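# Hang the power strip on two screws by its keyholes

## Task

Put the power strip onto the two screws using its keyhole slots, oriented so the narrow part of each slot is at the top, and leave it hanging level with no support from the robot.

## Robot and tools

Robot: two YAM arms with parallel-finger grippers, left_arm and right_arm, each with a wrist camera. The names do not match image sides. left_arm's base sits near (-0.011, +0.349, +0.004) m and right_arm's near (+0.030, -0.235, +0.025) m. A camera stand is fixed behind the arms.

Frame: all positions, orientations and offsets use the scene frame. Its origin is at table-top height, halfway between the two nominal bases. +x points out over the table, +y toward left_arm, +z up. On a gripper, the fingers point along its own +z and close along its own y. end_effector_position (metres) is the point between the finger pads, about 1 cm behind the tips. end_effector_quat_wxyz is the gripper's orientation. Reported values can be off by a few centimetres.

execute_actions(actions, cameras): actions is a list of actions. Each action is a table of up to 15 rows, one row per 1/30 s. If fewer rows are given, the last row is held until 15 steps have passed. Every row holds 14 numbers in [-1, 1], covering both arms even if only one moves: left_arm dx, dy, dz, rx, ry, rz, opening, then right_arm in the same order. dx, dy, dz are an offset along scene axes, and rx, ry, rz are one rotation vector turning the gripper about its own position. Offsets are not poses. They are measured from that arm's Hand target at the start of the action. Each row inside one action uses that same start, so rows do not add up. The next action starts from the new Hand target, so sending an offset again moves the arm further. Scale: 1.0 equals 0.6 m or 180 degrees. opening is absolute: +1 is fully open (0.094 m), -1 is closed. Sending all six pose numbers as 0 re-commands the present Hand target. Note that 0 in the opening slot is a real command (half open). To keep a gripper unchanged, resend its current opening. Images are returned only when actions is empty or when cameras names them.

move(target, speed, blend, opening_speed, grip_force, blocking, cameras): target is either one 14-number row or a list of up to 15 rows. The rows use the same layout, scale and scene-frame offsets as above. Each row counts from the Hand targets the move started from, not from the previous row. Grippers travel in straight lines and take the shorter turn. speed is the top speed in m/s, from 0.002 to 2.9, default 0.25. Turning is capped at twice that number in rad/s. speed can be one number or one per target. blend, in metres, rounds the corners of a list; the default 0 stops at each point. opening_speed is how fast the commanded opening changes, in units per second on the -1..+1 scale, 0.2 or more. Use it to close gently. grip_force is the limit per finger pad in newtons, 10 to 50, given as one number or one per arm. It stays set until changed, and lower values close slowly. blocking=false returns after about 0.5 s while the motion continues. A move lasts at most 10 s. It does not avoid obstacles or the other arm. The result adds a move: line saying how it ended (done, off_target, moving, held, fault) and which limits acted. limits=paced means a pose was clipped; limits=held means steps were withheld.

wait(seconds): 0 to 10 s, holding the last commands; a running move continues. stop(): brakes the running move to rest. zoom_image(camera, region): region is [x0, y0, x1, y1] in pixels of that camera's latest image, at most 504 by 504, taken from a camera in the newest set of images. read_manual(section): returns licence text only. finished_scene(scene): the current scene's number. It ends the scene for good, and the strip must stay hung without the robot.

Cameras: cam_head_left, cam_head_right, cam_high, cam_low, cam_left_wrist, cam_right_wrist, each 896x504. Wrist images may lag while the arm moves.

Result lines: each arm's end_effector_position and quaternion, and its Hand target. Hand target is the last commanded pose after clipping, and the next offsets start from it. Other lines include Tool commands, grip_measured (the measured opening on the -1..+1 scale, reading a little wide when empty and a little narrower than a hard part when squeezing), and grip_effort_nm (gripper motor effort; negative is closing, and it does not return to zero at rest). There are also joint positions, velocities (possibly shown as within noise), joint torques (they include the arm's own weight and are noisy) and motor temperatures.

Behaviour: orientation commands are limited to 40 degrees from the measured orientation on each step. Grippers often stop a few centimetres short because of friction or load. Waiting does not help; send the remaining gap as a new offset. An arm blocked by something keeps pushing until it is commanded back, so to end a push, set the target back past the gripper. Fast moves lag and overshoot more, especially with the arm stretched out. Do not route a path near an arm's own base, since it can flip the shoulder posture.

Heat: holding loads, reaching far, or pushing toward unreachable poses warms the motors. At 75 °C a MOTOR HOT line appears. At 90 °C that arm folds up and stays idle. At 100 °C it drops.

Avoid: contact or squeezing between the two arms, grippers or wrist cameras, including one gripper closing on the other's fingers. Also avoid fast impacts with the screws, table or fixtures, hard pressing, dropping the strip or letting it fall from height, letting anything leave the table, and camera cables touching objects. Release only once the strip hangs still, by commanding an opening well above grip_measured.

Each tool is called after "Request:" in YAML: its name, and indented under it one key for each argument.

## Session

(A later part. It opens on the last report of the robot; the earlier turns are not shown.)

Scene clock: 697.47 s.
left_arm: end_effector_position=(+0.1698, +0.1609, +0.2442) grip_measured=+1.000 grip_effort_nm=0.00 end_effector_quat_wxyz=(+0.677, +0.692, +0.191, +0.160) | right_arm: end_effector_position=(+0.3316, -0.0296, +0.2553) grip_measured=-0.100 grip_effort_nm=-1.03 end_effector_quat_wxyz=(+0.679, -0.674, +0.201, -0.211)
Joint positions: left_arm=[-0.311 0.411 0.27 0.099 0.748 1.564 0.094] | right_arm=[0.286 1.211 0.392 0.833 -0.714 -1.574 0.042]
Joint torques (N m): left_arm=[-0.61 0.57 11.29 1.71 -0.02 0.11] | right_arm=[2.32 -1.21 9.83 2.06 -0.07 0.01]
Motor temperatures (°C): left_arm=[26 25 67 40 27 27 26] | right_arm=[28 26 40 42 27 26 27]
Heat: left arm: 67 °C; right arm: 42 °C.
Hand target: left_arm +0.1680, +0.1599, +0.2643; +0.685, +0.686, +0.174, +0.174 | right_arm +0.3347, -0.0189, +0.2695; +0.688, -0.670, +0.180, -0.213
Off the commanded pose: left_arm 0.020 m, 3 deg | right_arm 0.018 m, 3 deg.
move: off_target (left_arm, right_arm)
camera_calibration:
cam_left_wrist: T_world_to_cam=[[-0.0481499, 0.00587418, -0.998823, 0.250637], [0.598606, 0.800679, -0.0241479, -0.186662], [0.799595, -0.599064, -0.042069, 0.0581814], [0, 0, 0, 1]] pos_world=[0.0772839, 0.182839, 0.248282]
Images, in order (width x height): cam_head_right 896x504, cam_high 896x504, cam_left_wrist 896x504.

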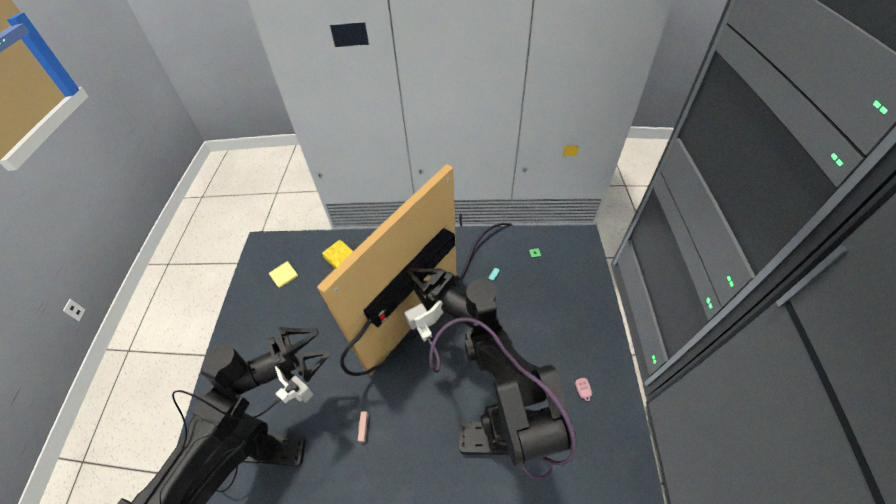

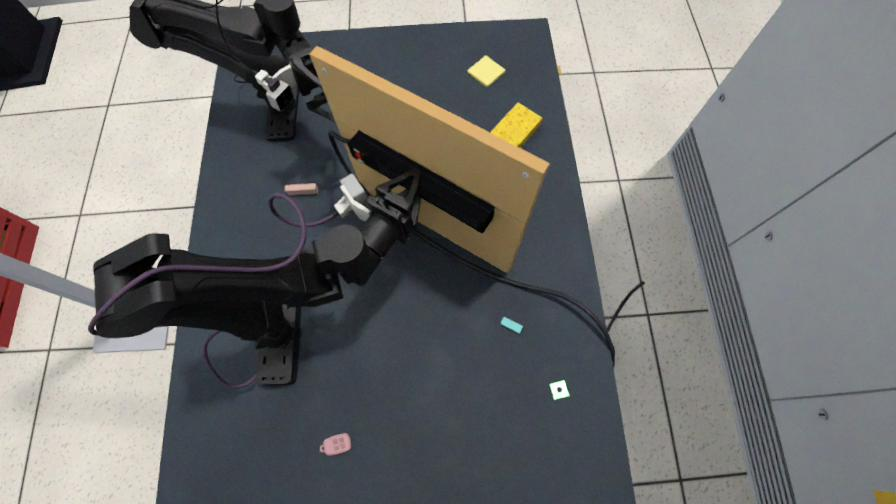

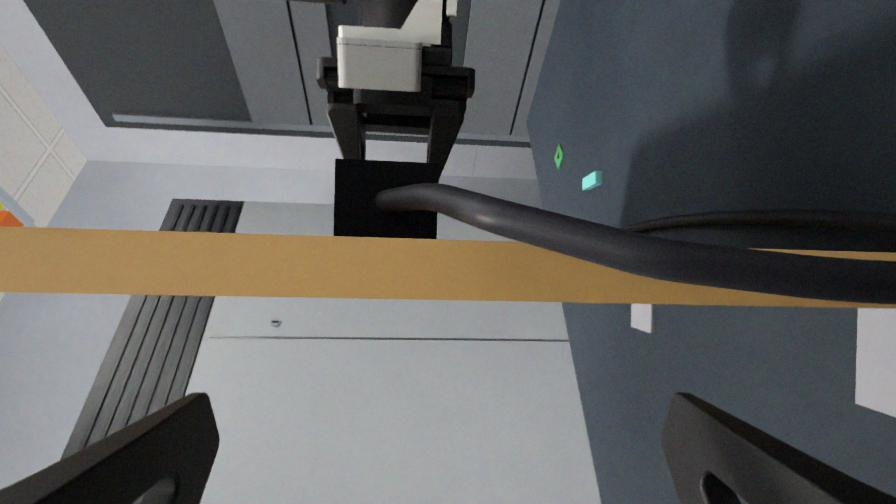

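Request:
move:
  target:
    - [0,0,0,0,0,0,1.0, -0.0077,-0.0109,0,0,0,0,-0.4]
    - [0,0,0,0,0,0,1.0, -0.0077,-0.0109,0.010,0.0016,0.0023,0,-0.4]
  speed: 0.03
  cameras: ["cam_left_wrist","cam_high","cam_head_right"]

Request:
zoom_image:
  camera: "cam_left_wrist"
  region: [290, 120, 450, 260]

Request:
zoom_image:
  camera: "cam_high"
  region: [470, 180, 530, 230]

Request:
zoom_image:
  camera: "cam_head_right"
  region: [415, 200, 475, 250]

Scene clock: 700.43 s.
left_arm: end_effector_position=(+0.1698, +0.1609, +0.2442) grip_measured=+1.000 grip_effort_nm=-0.01 end_effector_quat_wxyz=(+0.677, +0.692, +0.191, +0.160) | right_arm: end_effector_position=(+0.3313, -0.0298, +0.2551) grip_measured=-0.100 grip_effort_nm=-1.03 end_effector_quat_wxyz=(+0.677, -0.676, +0.202, -0.209)
Joint positions: left_arm=[-0.311 0.411 0.27 0.099 0.748 1.564 0.094] | right_arm=[0.285 1.205 0.396 0.814 -0.716 -1.578 0.042]
Joint torques (N m): left_arm=[-0.61 0.57 11.29 1.71 -0.03 0.11] | right_arm=[0.36 -4.89 9.33 1.78 -0.28 0.21]
Motor temperatures (°C): left_arm=[26 25 67 40 27 27 26] | right_arm=[28 26 40 41 27 26 27]
Heat: left arm: 67 °C; right arm: 41 °C.
Hand target: left_arm +0.1680, +0.1599, +0.2643; +0.685, +0.686, +0.174, +0.174 | right_arm +0.3302, -0.0255, +0.2755; +0.689, -0.669, +0.183, -0.210
Off the commanded pose: left_arm 0.020 m, 3 deg | right_arm 0.021 m, 3 deg.
move: off_target (left_arm, right_arm)
camera_calibration:
cam_left_wrist: T_world_to_cam=[[-0.0481499, 0.00587418, -0.998823, 0.250637], [0.598606, 0.800679, -0.0241479, -0.186662], [0.799595, -0.599064, -0.042069, 0.0581814], [0, 0, 0, 1]] pos_world=[0.0772839, 0.182839, 0.248282]
Images, in order (width x height): cam_head_right 896x504, cam_high 896x504, cam_left_wrist 896x504.

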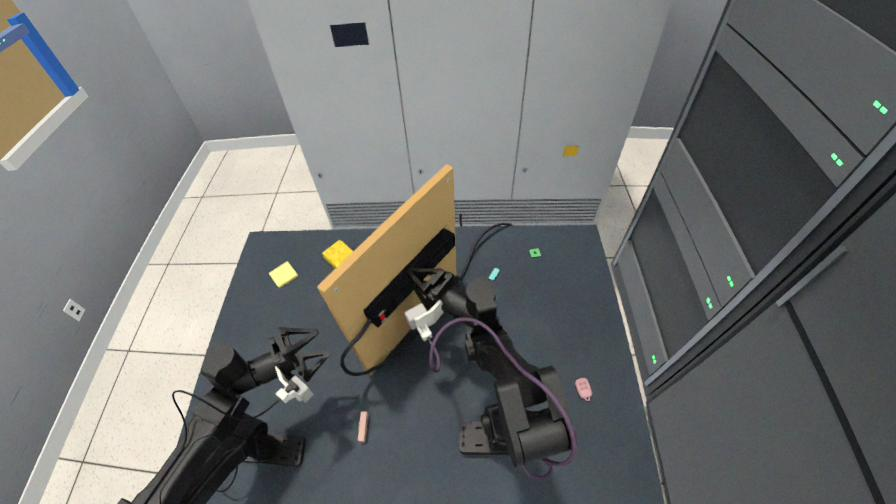

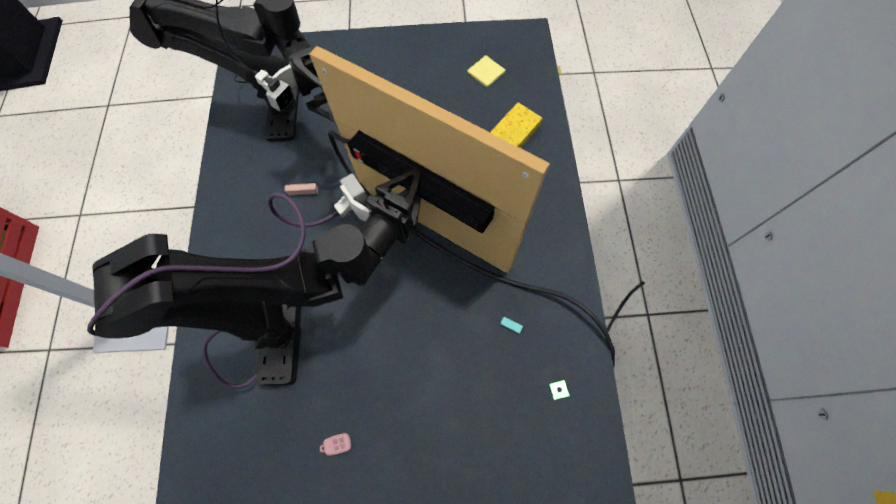

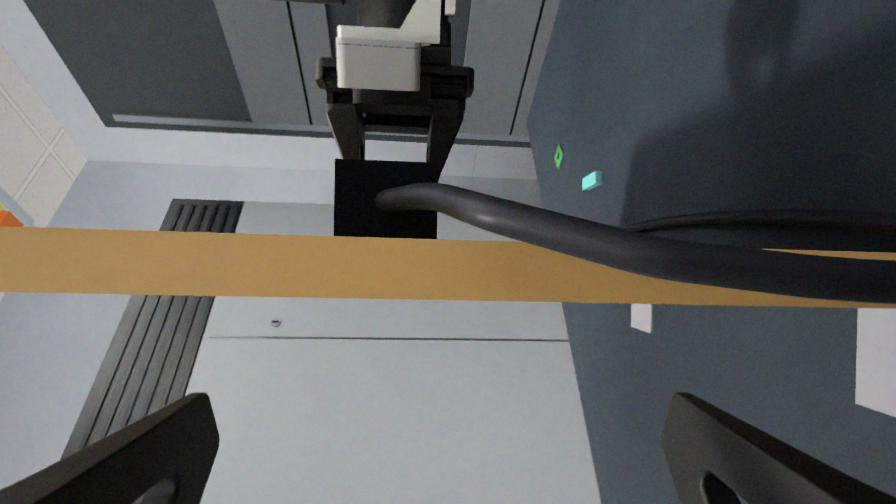

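Scaled by 3.150 from the camera's 896x504 image, which has a finer 1280x720 frame.

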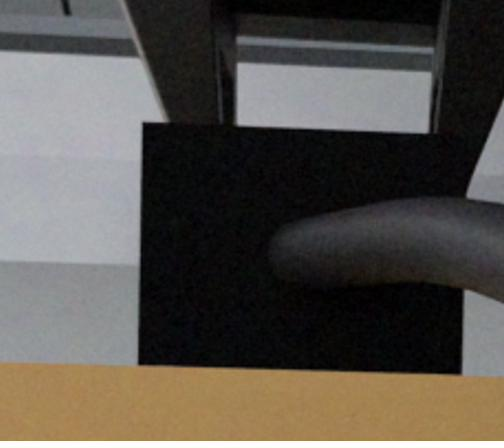

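Scaled by 8.400 from the camera's 896x504 image, which has a finer 1280x720 frame.

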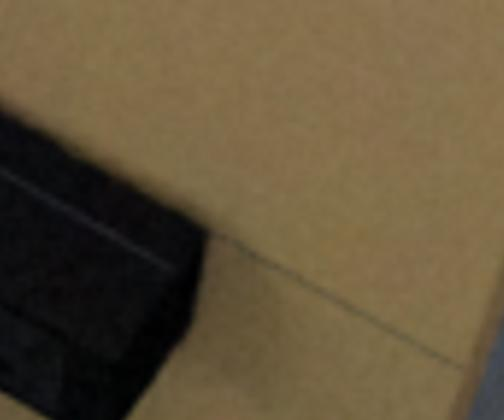

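Scaled by 8.400 from the camera's 896x504 image, which has a finer 1280x720 frame.

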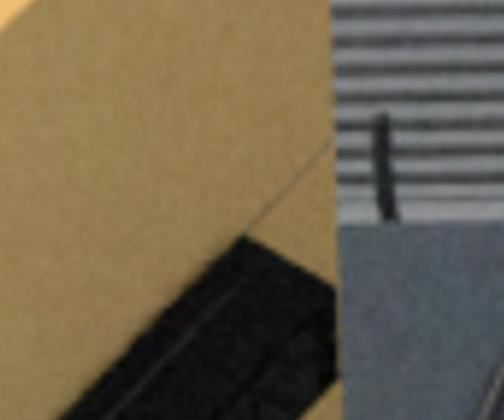

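Request:
move:
  target:
    - [0,0,0,0,0,0,1.0, -0.0029,-0.0041,0,0,0,-0.0167,-0.4]
    - [0,0,0,0,0,0,1.0, -0.0029,-0.0041,0.008,0.0016,0.0023,-0.0167,-0.4]
  speed: 0.03
  cameras: ["cam_left_wrist","cam_high","cam_head_right"]

Request:
zoom_image:
  camera: "cam_left_wrist"
  region: [290, 120, 450, 260]

Request:
zoom_image:
  camera: "cam_high"
  region: [470, 180, 530, 230]

Request:
zoom_image:
  camera: "cam_head_right"
  region: [415, 200, 475, 250]

Scene clock: 704.13 s.
left_arm: end_effector_position=(+0.1698, +0.1609, +0.2442) grip_measured=+1.000 grip_effort_nm=0.00 end_effector_quat_wxyz=(+0.677, +0.692, +0.191, +0.160) | right_arm: end_effector_position=(+0.3314, -0.0302, +0.2555) grip_measured=-0.100 grip_effort_nm=-1.03 end_effector_quat_wxyz=(+0.667, -0.677, +0.218, -0.220)
Joint positions: left_arm=[-0.311 0.411 0.27 0.099 0.748 1.564 0.094] | right_arm=[0.31 1.165 0.396 0.754 -0.651 -1.588 0.042]
Joint torques (N m): left_arm=[-0.62 0.57 11.28 1.71 -0.02 0.11] | right_arm=[0.32 -6.48 8.76 1.9 -0.15 0.29]
Motor temperatures (°C): left_arm=[26 25 67 40 27 27 26] | right_arm=[28 26 40 41 27 26 27]
Heat: left arm: 67 °C; right arm: 41 °C.
Hand target: left_arm +0.1680, +0.1599, +0.2643; +0.685, +0.686, +0.174, +0.174 | right_arm +0.3284, -0.0279, +0.2803; +0.684, -0.663, +0.204, -0.225
Off the commanded pose: left_arm 0.020 m, 3 deg | right_arm 0.025 m, 3 deg.
move: off_target (left_arm, right_arm)
camera_calibration:
cam_left_wrist: T_world_to_cam=[[-0.0481499, 0.00587418, -0.998823, 0.250637], [0.598606, 0.800679, -0.0241479, -0.186662], [0.799595, -0.599064, -0.042069, 0.0581814], [0, 0, 0, 1]] pos_world=[0.0772839, 0.182839, 0.248282]
Images, in order (width x height): cam_head_right 896x504, cam_high 896x504, cam_left_wrist 896x504.

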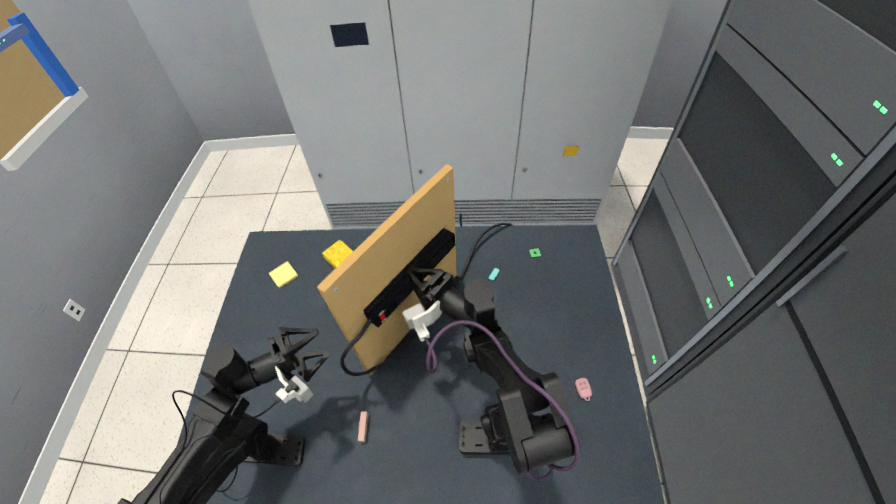

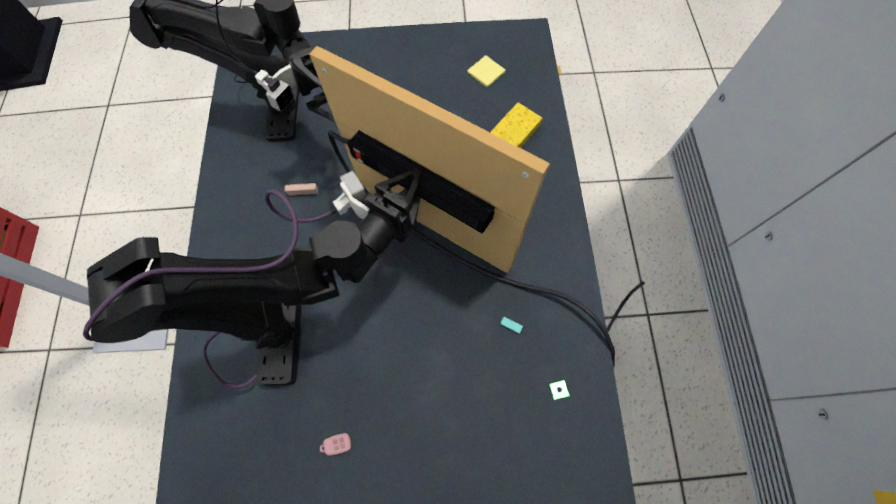

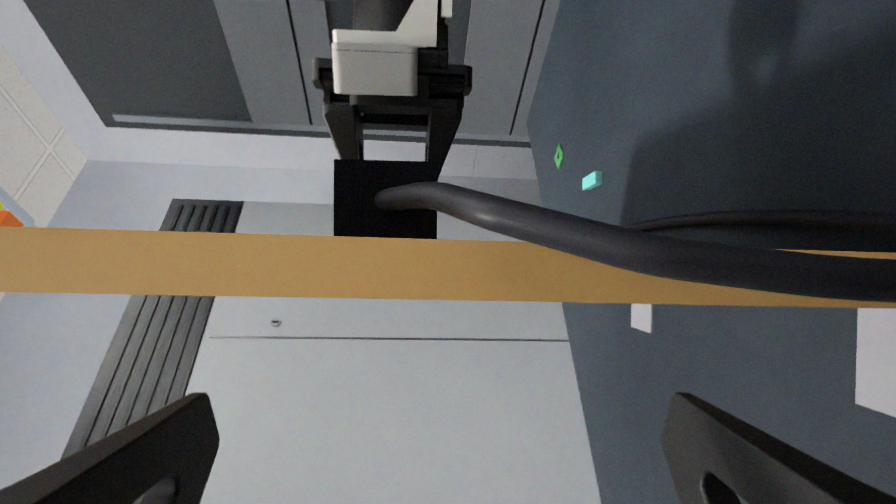

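Scaled by 3.150 from the camera's 896x504 image, which has a finer 1280x720 frame.

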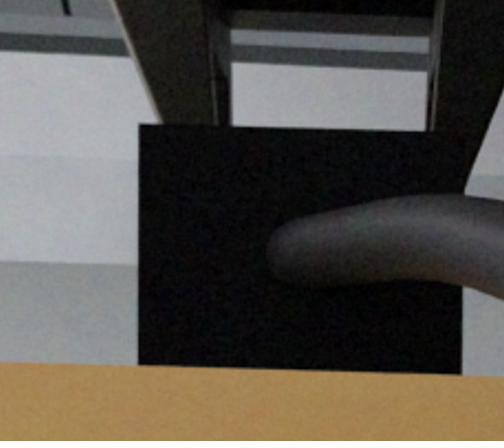

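Scaled by 8.400 from the camera's 896x504 image, which has a finer 1280x720 frame.

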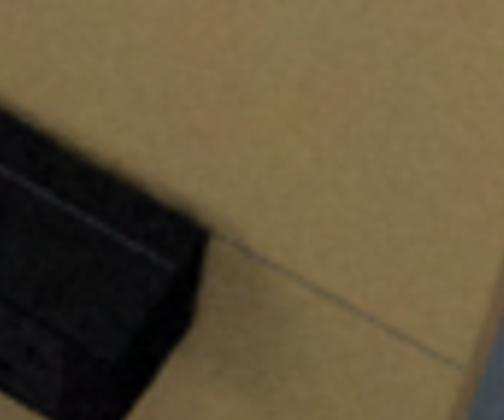

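Scaled by 8.400 from the camera's 896x504 image, which has a finer 1280x720 frame.

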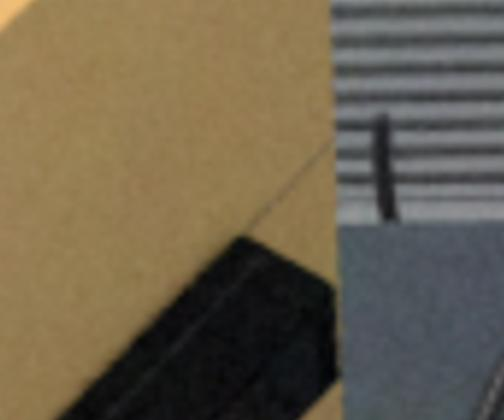

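Request:
move:
  target: [0,0,0,0,0,0,1.0, 0,0,0.012,-0.0064,-0.0091,0.006,-0.4]
  speed: 0.03
  cameras: ["cam_left_wrist","cam_high","cam_head_right"]

Request:
zoom_image:
  camera: "cam_left_wrist"
  region: [290, 120, 450, 260]

Request:
zoom_image:
  camera: "cam_high"
  region: [470, 180, 530, 230]

Request:
zoom_image:
  camera: "cam_head_right"
  region: [415, 200, 475, 250]

Scene clock: 710.47 s.
left_arm: end_effector_position=(+0.1698, +0.1609, +0.2442) grip_measured=+1.000 grip_effort_nm=0.00 end_effector_quat_wxyz=(+0.677, +0.692, +0.191, +0.160) | right_arm: end_effector_position=(+0.3313, -0.0299, +0.2560) grip_measured=-0.100 grip_effort_nm=-1.03 end_effector_quat_wxyz=(+0.663, -0.683, +0.216, -0.217)
Joint positions: left_arm=[-0.311 0.411 0.27 0.099 0.748 1.564 0.094] | right_arm=[0.307 1.156 0.411 0.711 -0.661 -1.602 0.042]
Joint torques (N m): left_arm=[-0.61 0.58 11.29 1.72 -0.03 0.11] | right_arm=[-0.13 -6.5 9.76 2 -0.32 0.03]
Motor temperatures (°C): left_arm=[26 25 68 40 27 27 26] | right_arm=[28 27 41 41 27 26 27]
Heat: left arm: 68 °C; right arm: 41 °C.
Hand target: left_arm +0.1680, +0.1599, +0.2643; +0.685, +0.686, +0.174, +0.174 | right_arm +0.3284, -0.0279, +0.2875; +0.683, -0.668, +0.185, -0.231
Off the commanded pose: left_arm 0.020 m, 3 deg | right_arm 0.032 m, 5 deg.
move: off_target (left_arm, right_arm)
camera_calibration:
cam_left_wrist: T_world_to_cam=[[-0.0481499, 0.00587418, -0.998823, 0.250637], [0.598606, 0.800679, -0.0241479, -0.186662], [0.799595, -0.599064, -0.042069, 0.0581814], [0, 0, 0, 1]] pos_world=[0.0772839, 0.182839, 0.248282]
Images, in order (width x height): cam_head_right 896x504, cam_high 896x504, cam_left_wrist 896x504.

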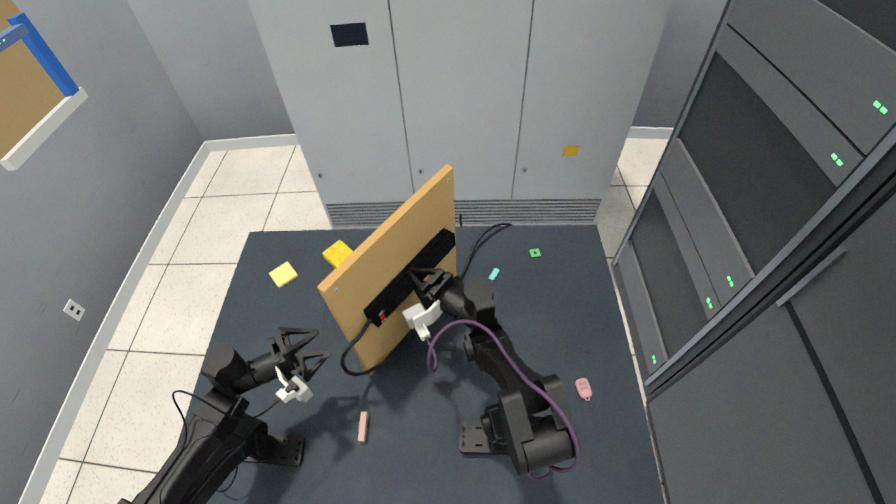

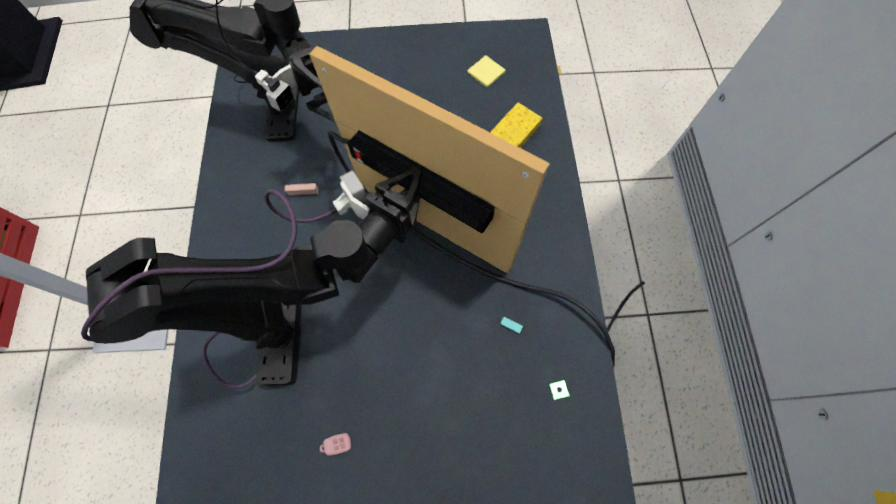

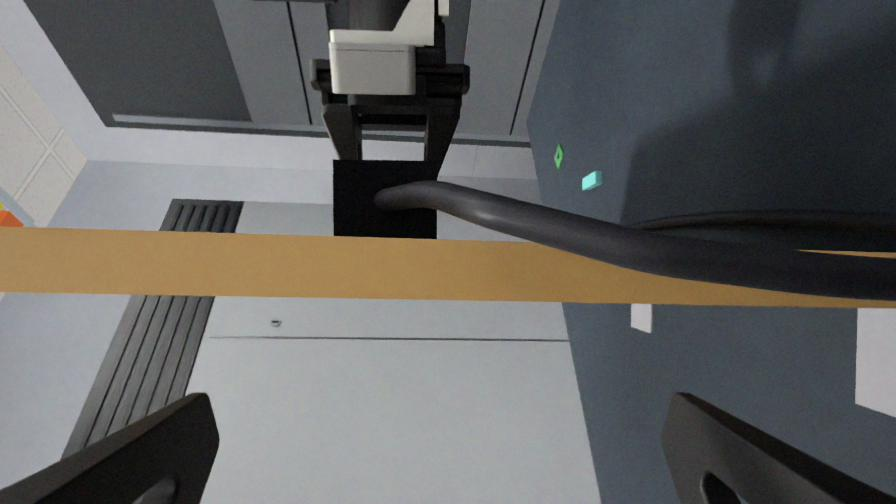

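Scaled by 3.150 from the camera's 896x504 image, which has a finer 1280x720 frame.

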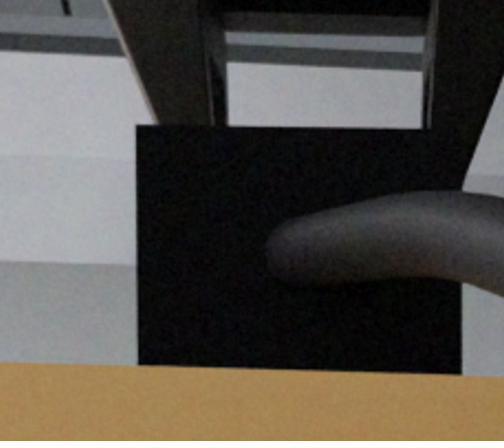

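Scaled by 8.400 from the camera's 896x504 image, which has a finer 1280x720 frame.

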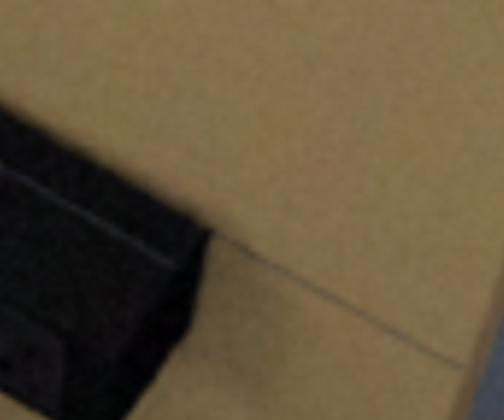

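Scaled by 8.400 from the camera's 896x504 image, which has a finer 1280x720 frame.

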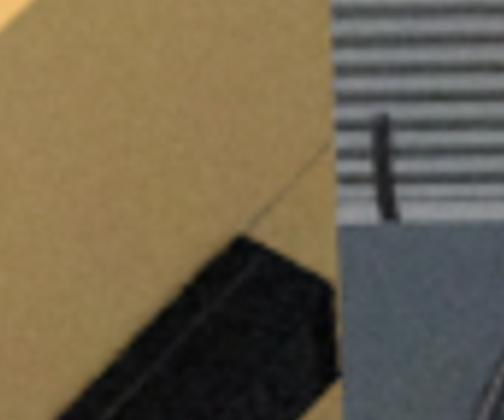

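Request:
move:
  target: [0,0,0,0,0,0,1.0, -0.0057,-0.0082,-0.008,0.0032,0.0046,-0.028,-0.4]
  speed: 0.04
  cameras: ["cam_left_wrist","cam_high","cam_head_right"]

Request:
zoom_image:
  camera: "cam_left_wrist"
  region: [290, 120, 450, 260]

Request:
zoom_image:
  camera: "cam_high"
  region: [330, 100, 510, 250]

Request:
zoom_image:
  camera: "cam_head_right"
  region: [415, 200, 475, 250]

Scene clock: 715.50 s.
left_arm: end_effector_position=(+0.1698, +0.1609, +0.2442) grip_measured=+1.000 grip_effort_nm=0.00 end_effector_quat_wxyz=(+0.677, +0.692, +0.191, +0.160) | right_arm: end_effector_position=(+0.3325, -0.0316, +0.2566) grip_measured=-0.100 grip_effort_nm=-1.03 end_effector_quat_wxyz=(+0.651, -0.680, +0.239, -0.238)
Joint positions: left_arm=[-0.311 0.411 0.27 0.099 0.748 1.564 0.094] | right_arm=[0.347 1.111 0.405 0.659 -0.554 -1.608 0.042]
Joint torques (N m): left_arm=[-0.61 0.58 11.29 1.71 -0.03 0.11] | right_arm=[0.28 -7.57 6.19 2.36 -0.04 0.24]
Motor temperatures (°C): left_arm=[26 25 68 40 27 27 26] | right_arm=[28 27 41 40 27 26 27]
Heat: left arm: 68 °C; right arm: 41 °C.
Hand target: left_arm +0.1680, +0.1599, +0.2643; +0.685, +0.686, +0.174, +0.174 | right_arm +0.3250, -0.0329, +0.2826; +0.674, -0.658, +0.221, -0.255
Off the commanded pose: left_arm 0.020 m, 3 deg | right_arm 0.027 m, 5 deg.
move: off_target (left_arm, right_arm)
camera_calibration:
cam_left_wrist: T_world_to_cam=[[-0.0481499, 0.00587418, -0.998823, 0.250637], [0.598606, 0.800679, -0.0241479, -0.186662], [0.799595, -0.599064, -0.042069, 0.0581814], [0, 0, 0, 1]] pos_world=[0.0772839, 0.182839, 0.248282]
Images, in order (width x height): cam_head_right 896x504, cam_high 896x504, cam_left_wrist 896x504.

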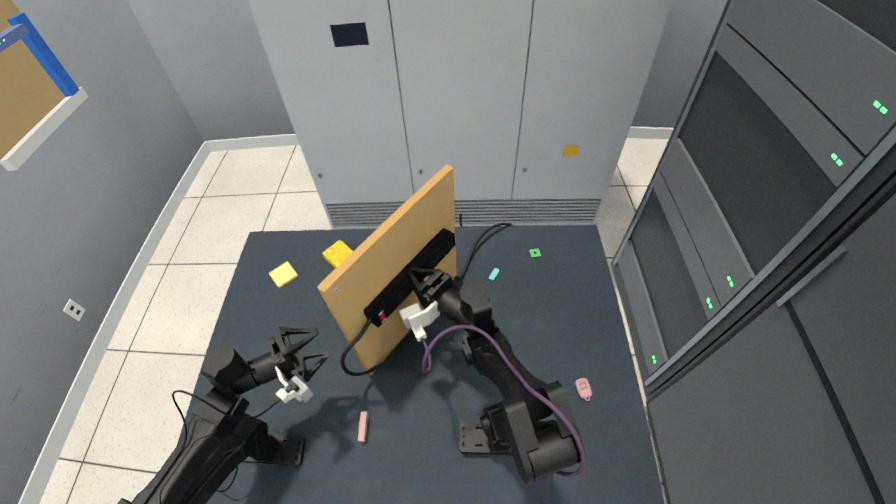

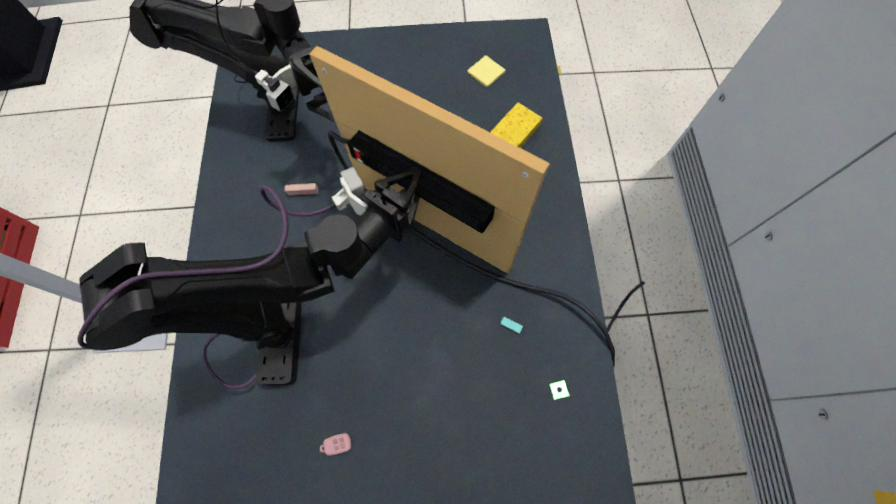

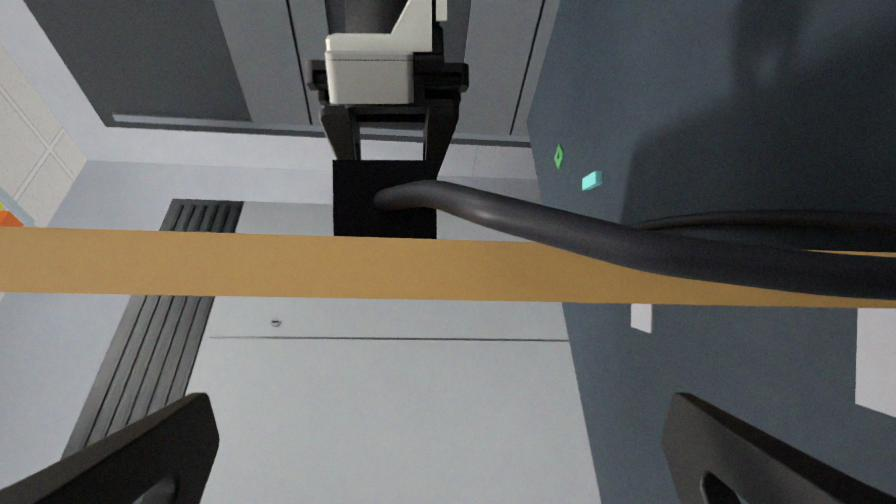

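Scaled by 3.150 from the camera's 896x504 image, which has a finer 1280x720 frame.

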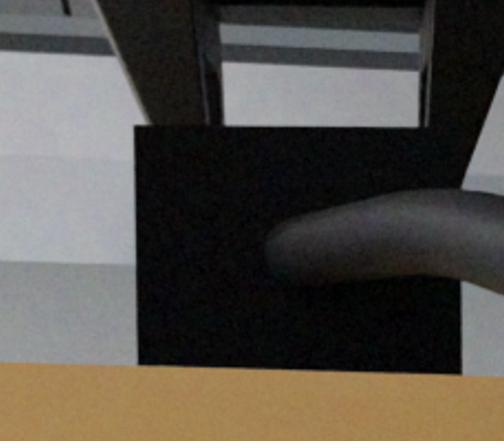

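Scaled by 2.800 from the camera's 896x504 image, which has a finer 1280x720 frame.

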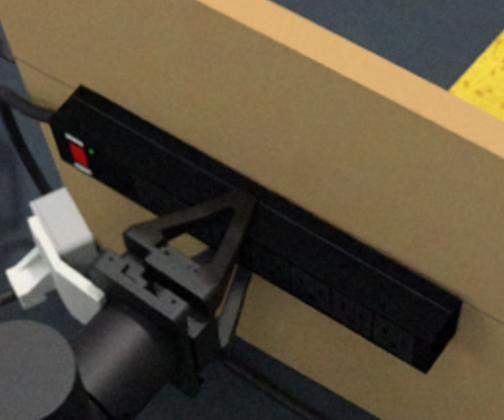

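Scaled by 8.400 from the camera's 896x504 image, which has a finer 1280x720 frame.

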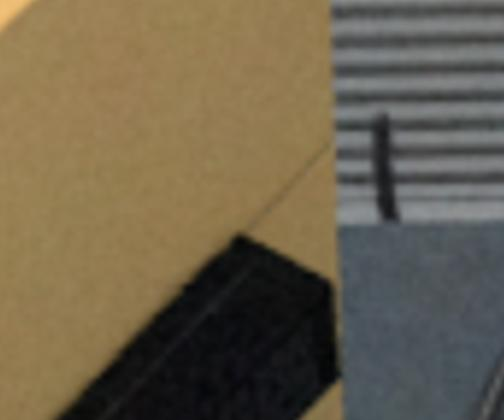

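Request:
wait:
  seconds: 0
  cameras: ["cam_head_left","cam_head_right","cam_high"]

Request:
zoom_image:
  camera: "cam_head_left"
  region: [410, 200, 470, 250]

Request:
zoom_image:
  camera: "cam_head_left"
  region: [350, 290, 410, 340]

Request:
zoom_image:
  camera: "cam_head_left"
  region: [340, 200, 470, 340]

Scene clock: 721.20 s.
left_arm: end_effector_position=(+0.1698, +0.1609, +0.2442) grip_measured=+1.000 grip_effort_nm=0.00 end_effector_quat_wxyz=(+0.677, +0.692, +0.191, +0.160) | right_arm: end_effector_position=(+0.3325, -0.0316, +0.2566) grip_measured=-0.100 grip_effort_nm=-1.03 end_effector_quat_wxyz=(+0.651, -0.680, +0.239, -0.238)
Joint positions: left_arm=[-0.311 0.411 0.27 0.099 0.748 1.564 0.094] | right_arm=[0.347 1.111 0.405 0.659 -0.554 -1.608 0.042]
Joint torques (N m): left_arm=[-0.62 0.58 11.28 1.71 -0.03 0.11] | right_arm=[0.32 -7.64 6.38 2.37 -0.03 0.25]
Motor temperatures (°C): left_arm=[26 25 68 40 27 27 26] | right_arm=[28 27 41 41 27 26 27]
Heat: left arm: 68 °C; right arm: 41 °C.
Hand target: left_arm +0.1680, +0.1599, +0.2643; +0.685, +0.686, +0.174, +0.174 | right_arm +0.3250, -0.0329, +0.2826; +0.674, -0.658, +0.221, -0.255
Tool commands: left_gripper/opening=+1.0 right_gripper/opening=-0.4
Off the commanded pose: left_arm 0.020 m, 3 deg | right_arm 0.027 m, 5 deg.
Images, in order (width x height): cam_head_left 896x504, cam_head_right 896x504, cam_high 896x504.

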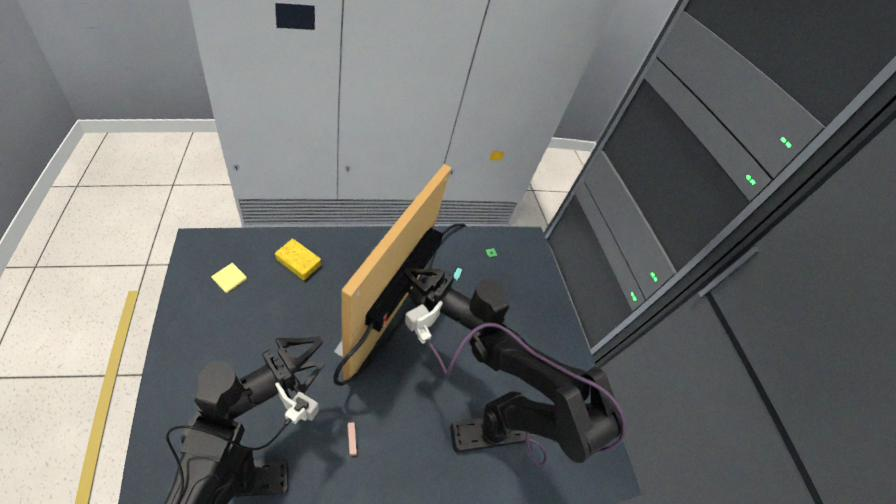

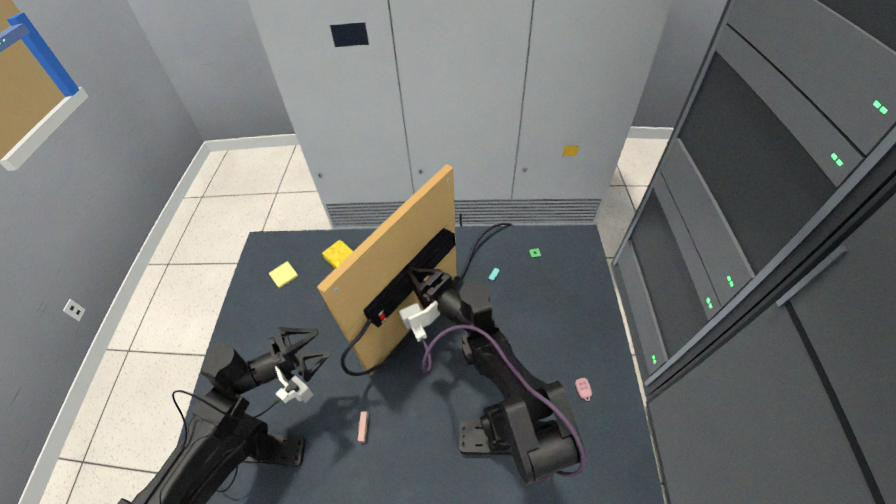

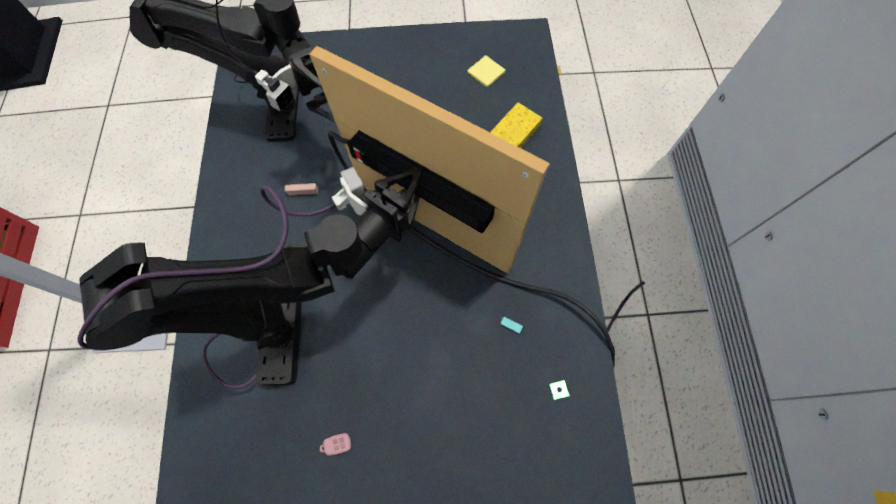

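Scaled by 8.400 from the camera's 896x504 image, which has a finer 1280x720 frame.

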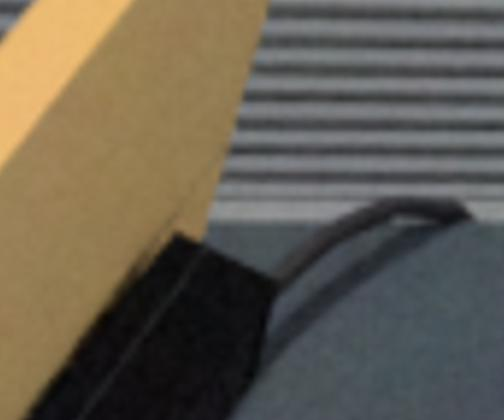

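Scaled by 8.400 from the camera's 896x504 image, which has a finer 1280x720 frame.

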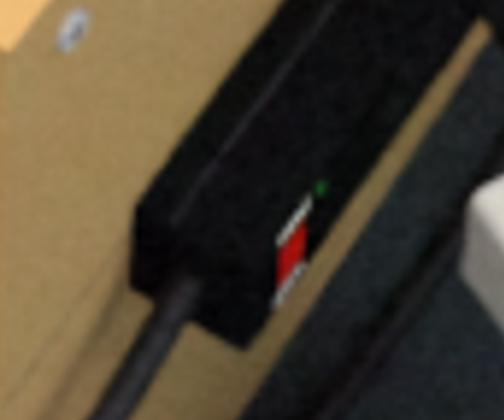

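Scaled by 3.600 from the camera's 896x504 image, which has a finer 1280x720 frame.

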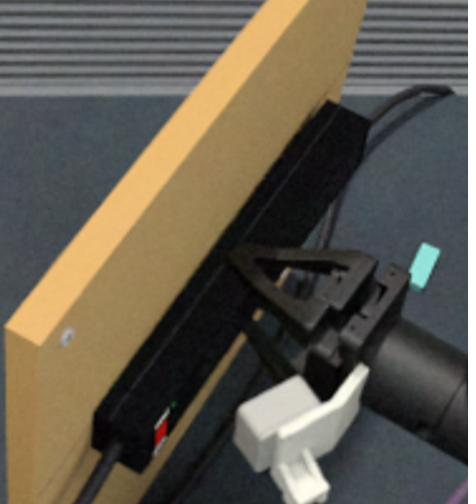

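Request:
move:
  target: [0,0,0,0,0,0,1.0, 0.0067,0.0096,-0.004,0,0,0.026,-0.4]
  speed: 0.04
  cameras: ["cam_left_wrist","cam_head_left"]

Request:
zoom_image:
  camera: "cam_left_wrist"
  region: [290, 120, 450, 260]

Request:
zoom_image:
  camera: "cam_head_left"
  region: [410, 200, 470, 250]

Scene clock: 730.17 s.
left_arm: end_effector_position=(+0.1698, +0.1609, +0.2442) grip_measured=+1.000 grip_effort_nm=0.00 end_effector_quat_wxyz=(+0.677, +0.692, +0.191, +0.160) | right_arm: end_effector_position=(+0.3321, -0.0314, +0.2559) grip_measured=-0.100 grip_effort_nm=-1.03 end_effector_quat_wxyz=(+0.659, -0.681, +0.226, -0.226)
Joint positions: left_arm=[-0.311 0.411 0.27 0.099 0.748 1.564 0.094] | right_arm=[0.319 1.14 0.405 0.699 -0.621 -1.602 0.042]
Joint torques (N m): left_arm=[-0.61 0.58 11.29 1.71 -0.02 0.11] | right_arm=[-0.84 -3.38 8.76 2.39 -0.6 0.23]
Motor temperatures (°C): left_arm=[26 25 68 40 27 27 26] | right_arm=[28 27 40 42 27 26 27]
Heat: left arm: 68 °C; right arm: 42 °C.
Hand target: left_arm +0.1680, +0.1599, +0.2643; +0.685, +0.686, +0.174, +0.174 | right_arm +0.3290, -0.0271, +0.2802; +0.684, -0.666, +0.194, -0.227
Off the commanded pose: left_arm 0.020 m, 3 deg | right_arm 0.025 m, 5 deg.
move: off_target (left_arm, right_arm)
camera_calibration:
cam_left_wrist: T_world_to_cam=[[-0.0481499, 0.00587418, -0.998823, 0.250637], [0.598606, 0.800679, -0.0241479, -0.186662], [0.799595, -0.599064, -0.042069, 0.0581814], [0, 0, 0, 1]] pos_world=[0.0772839, 0.182839, 0.248282]
Images, in order (width x height): cam_head_left 896x504, cam_left_wrist 896x504.

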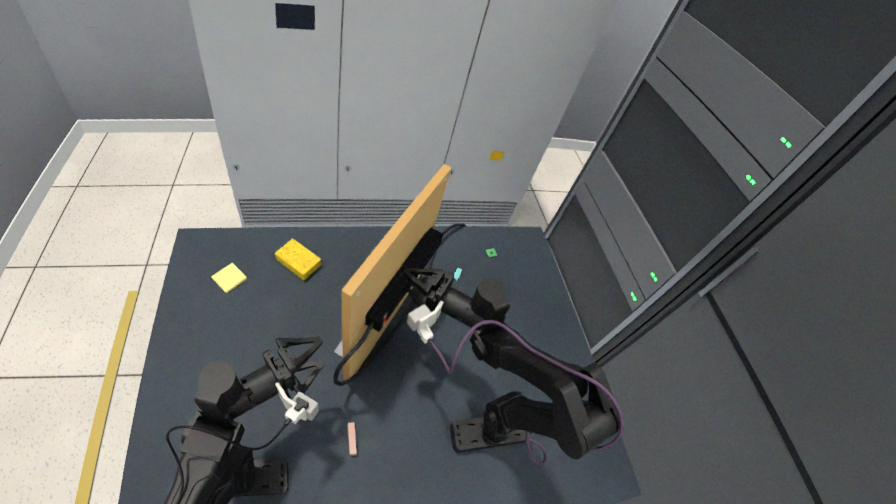

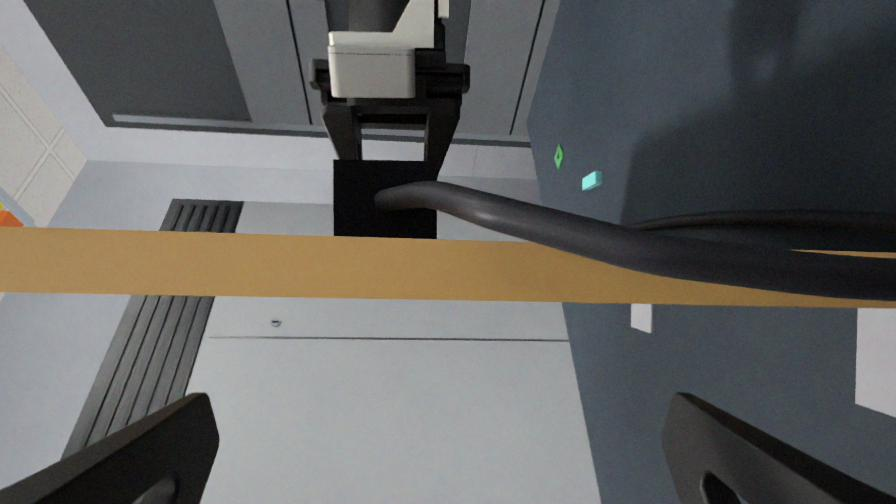

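Scaled by 3.150 from the camera's 896x504 image, which has a finer 1280x720 frame.

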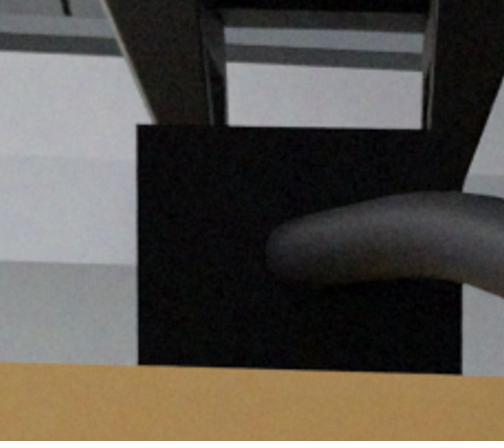

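Scaled by 8.400 from the camera's 896x504 image, which has a finer 1280x720 frame.

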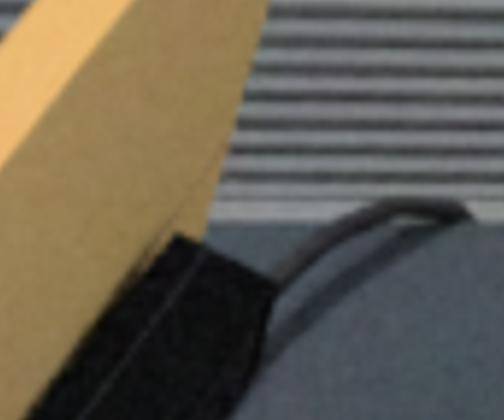

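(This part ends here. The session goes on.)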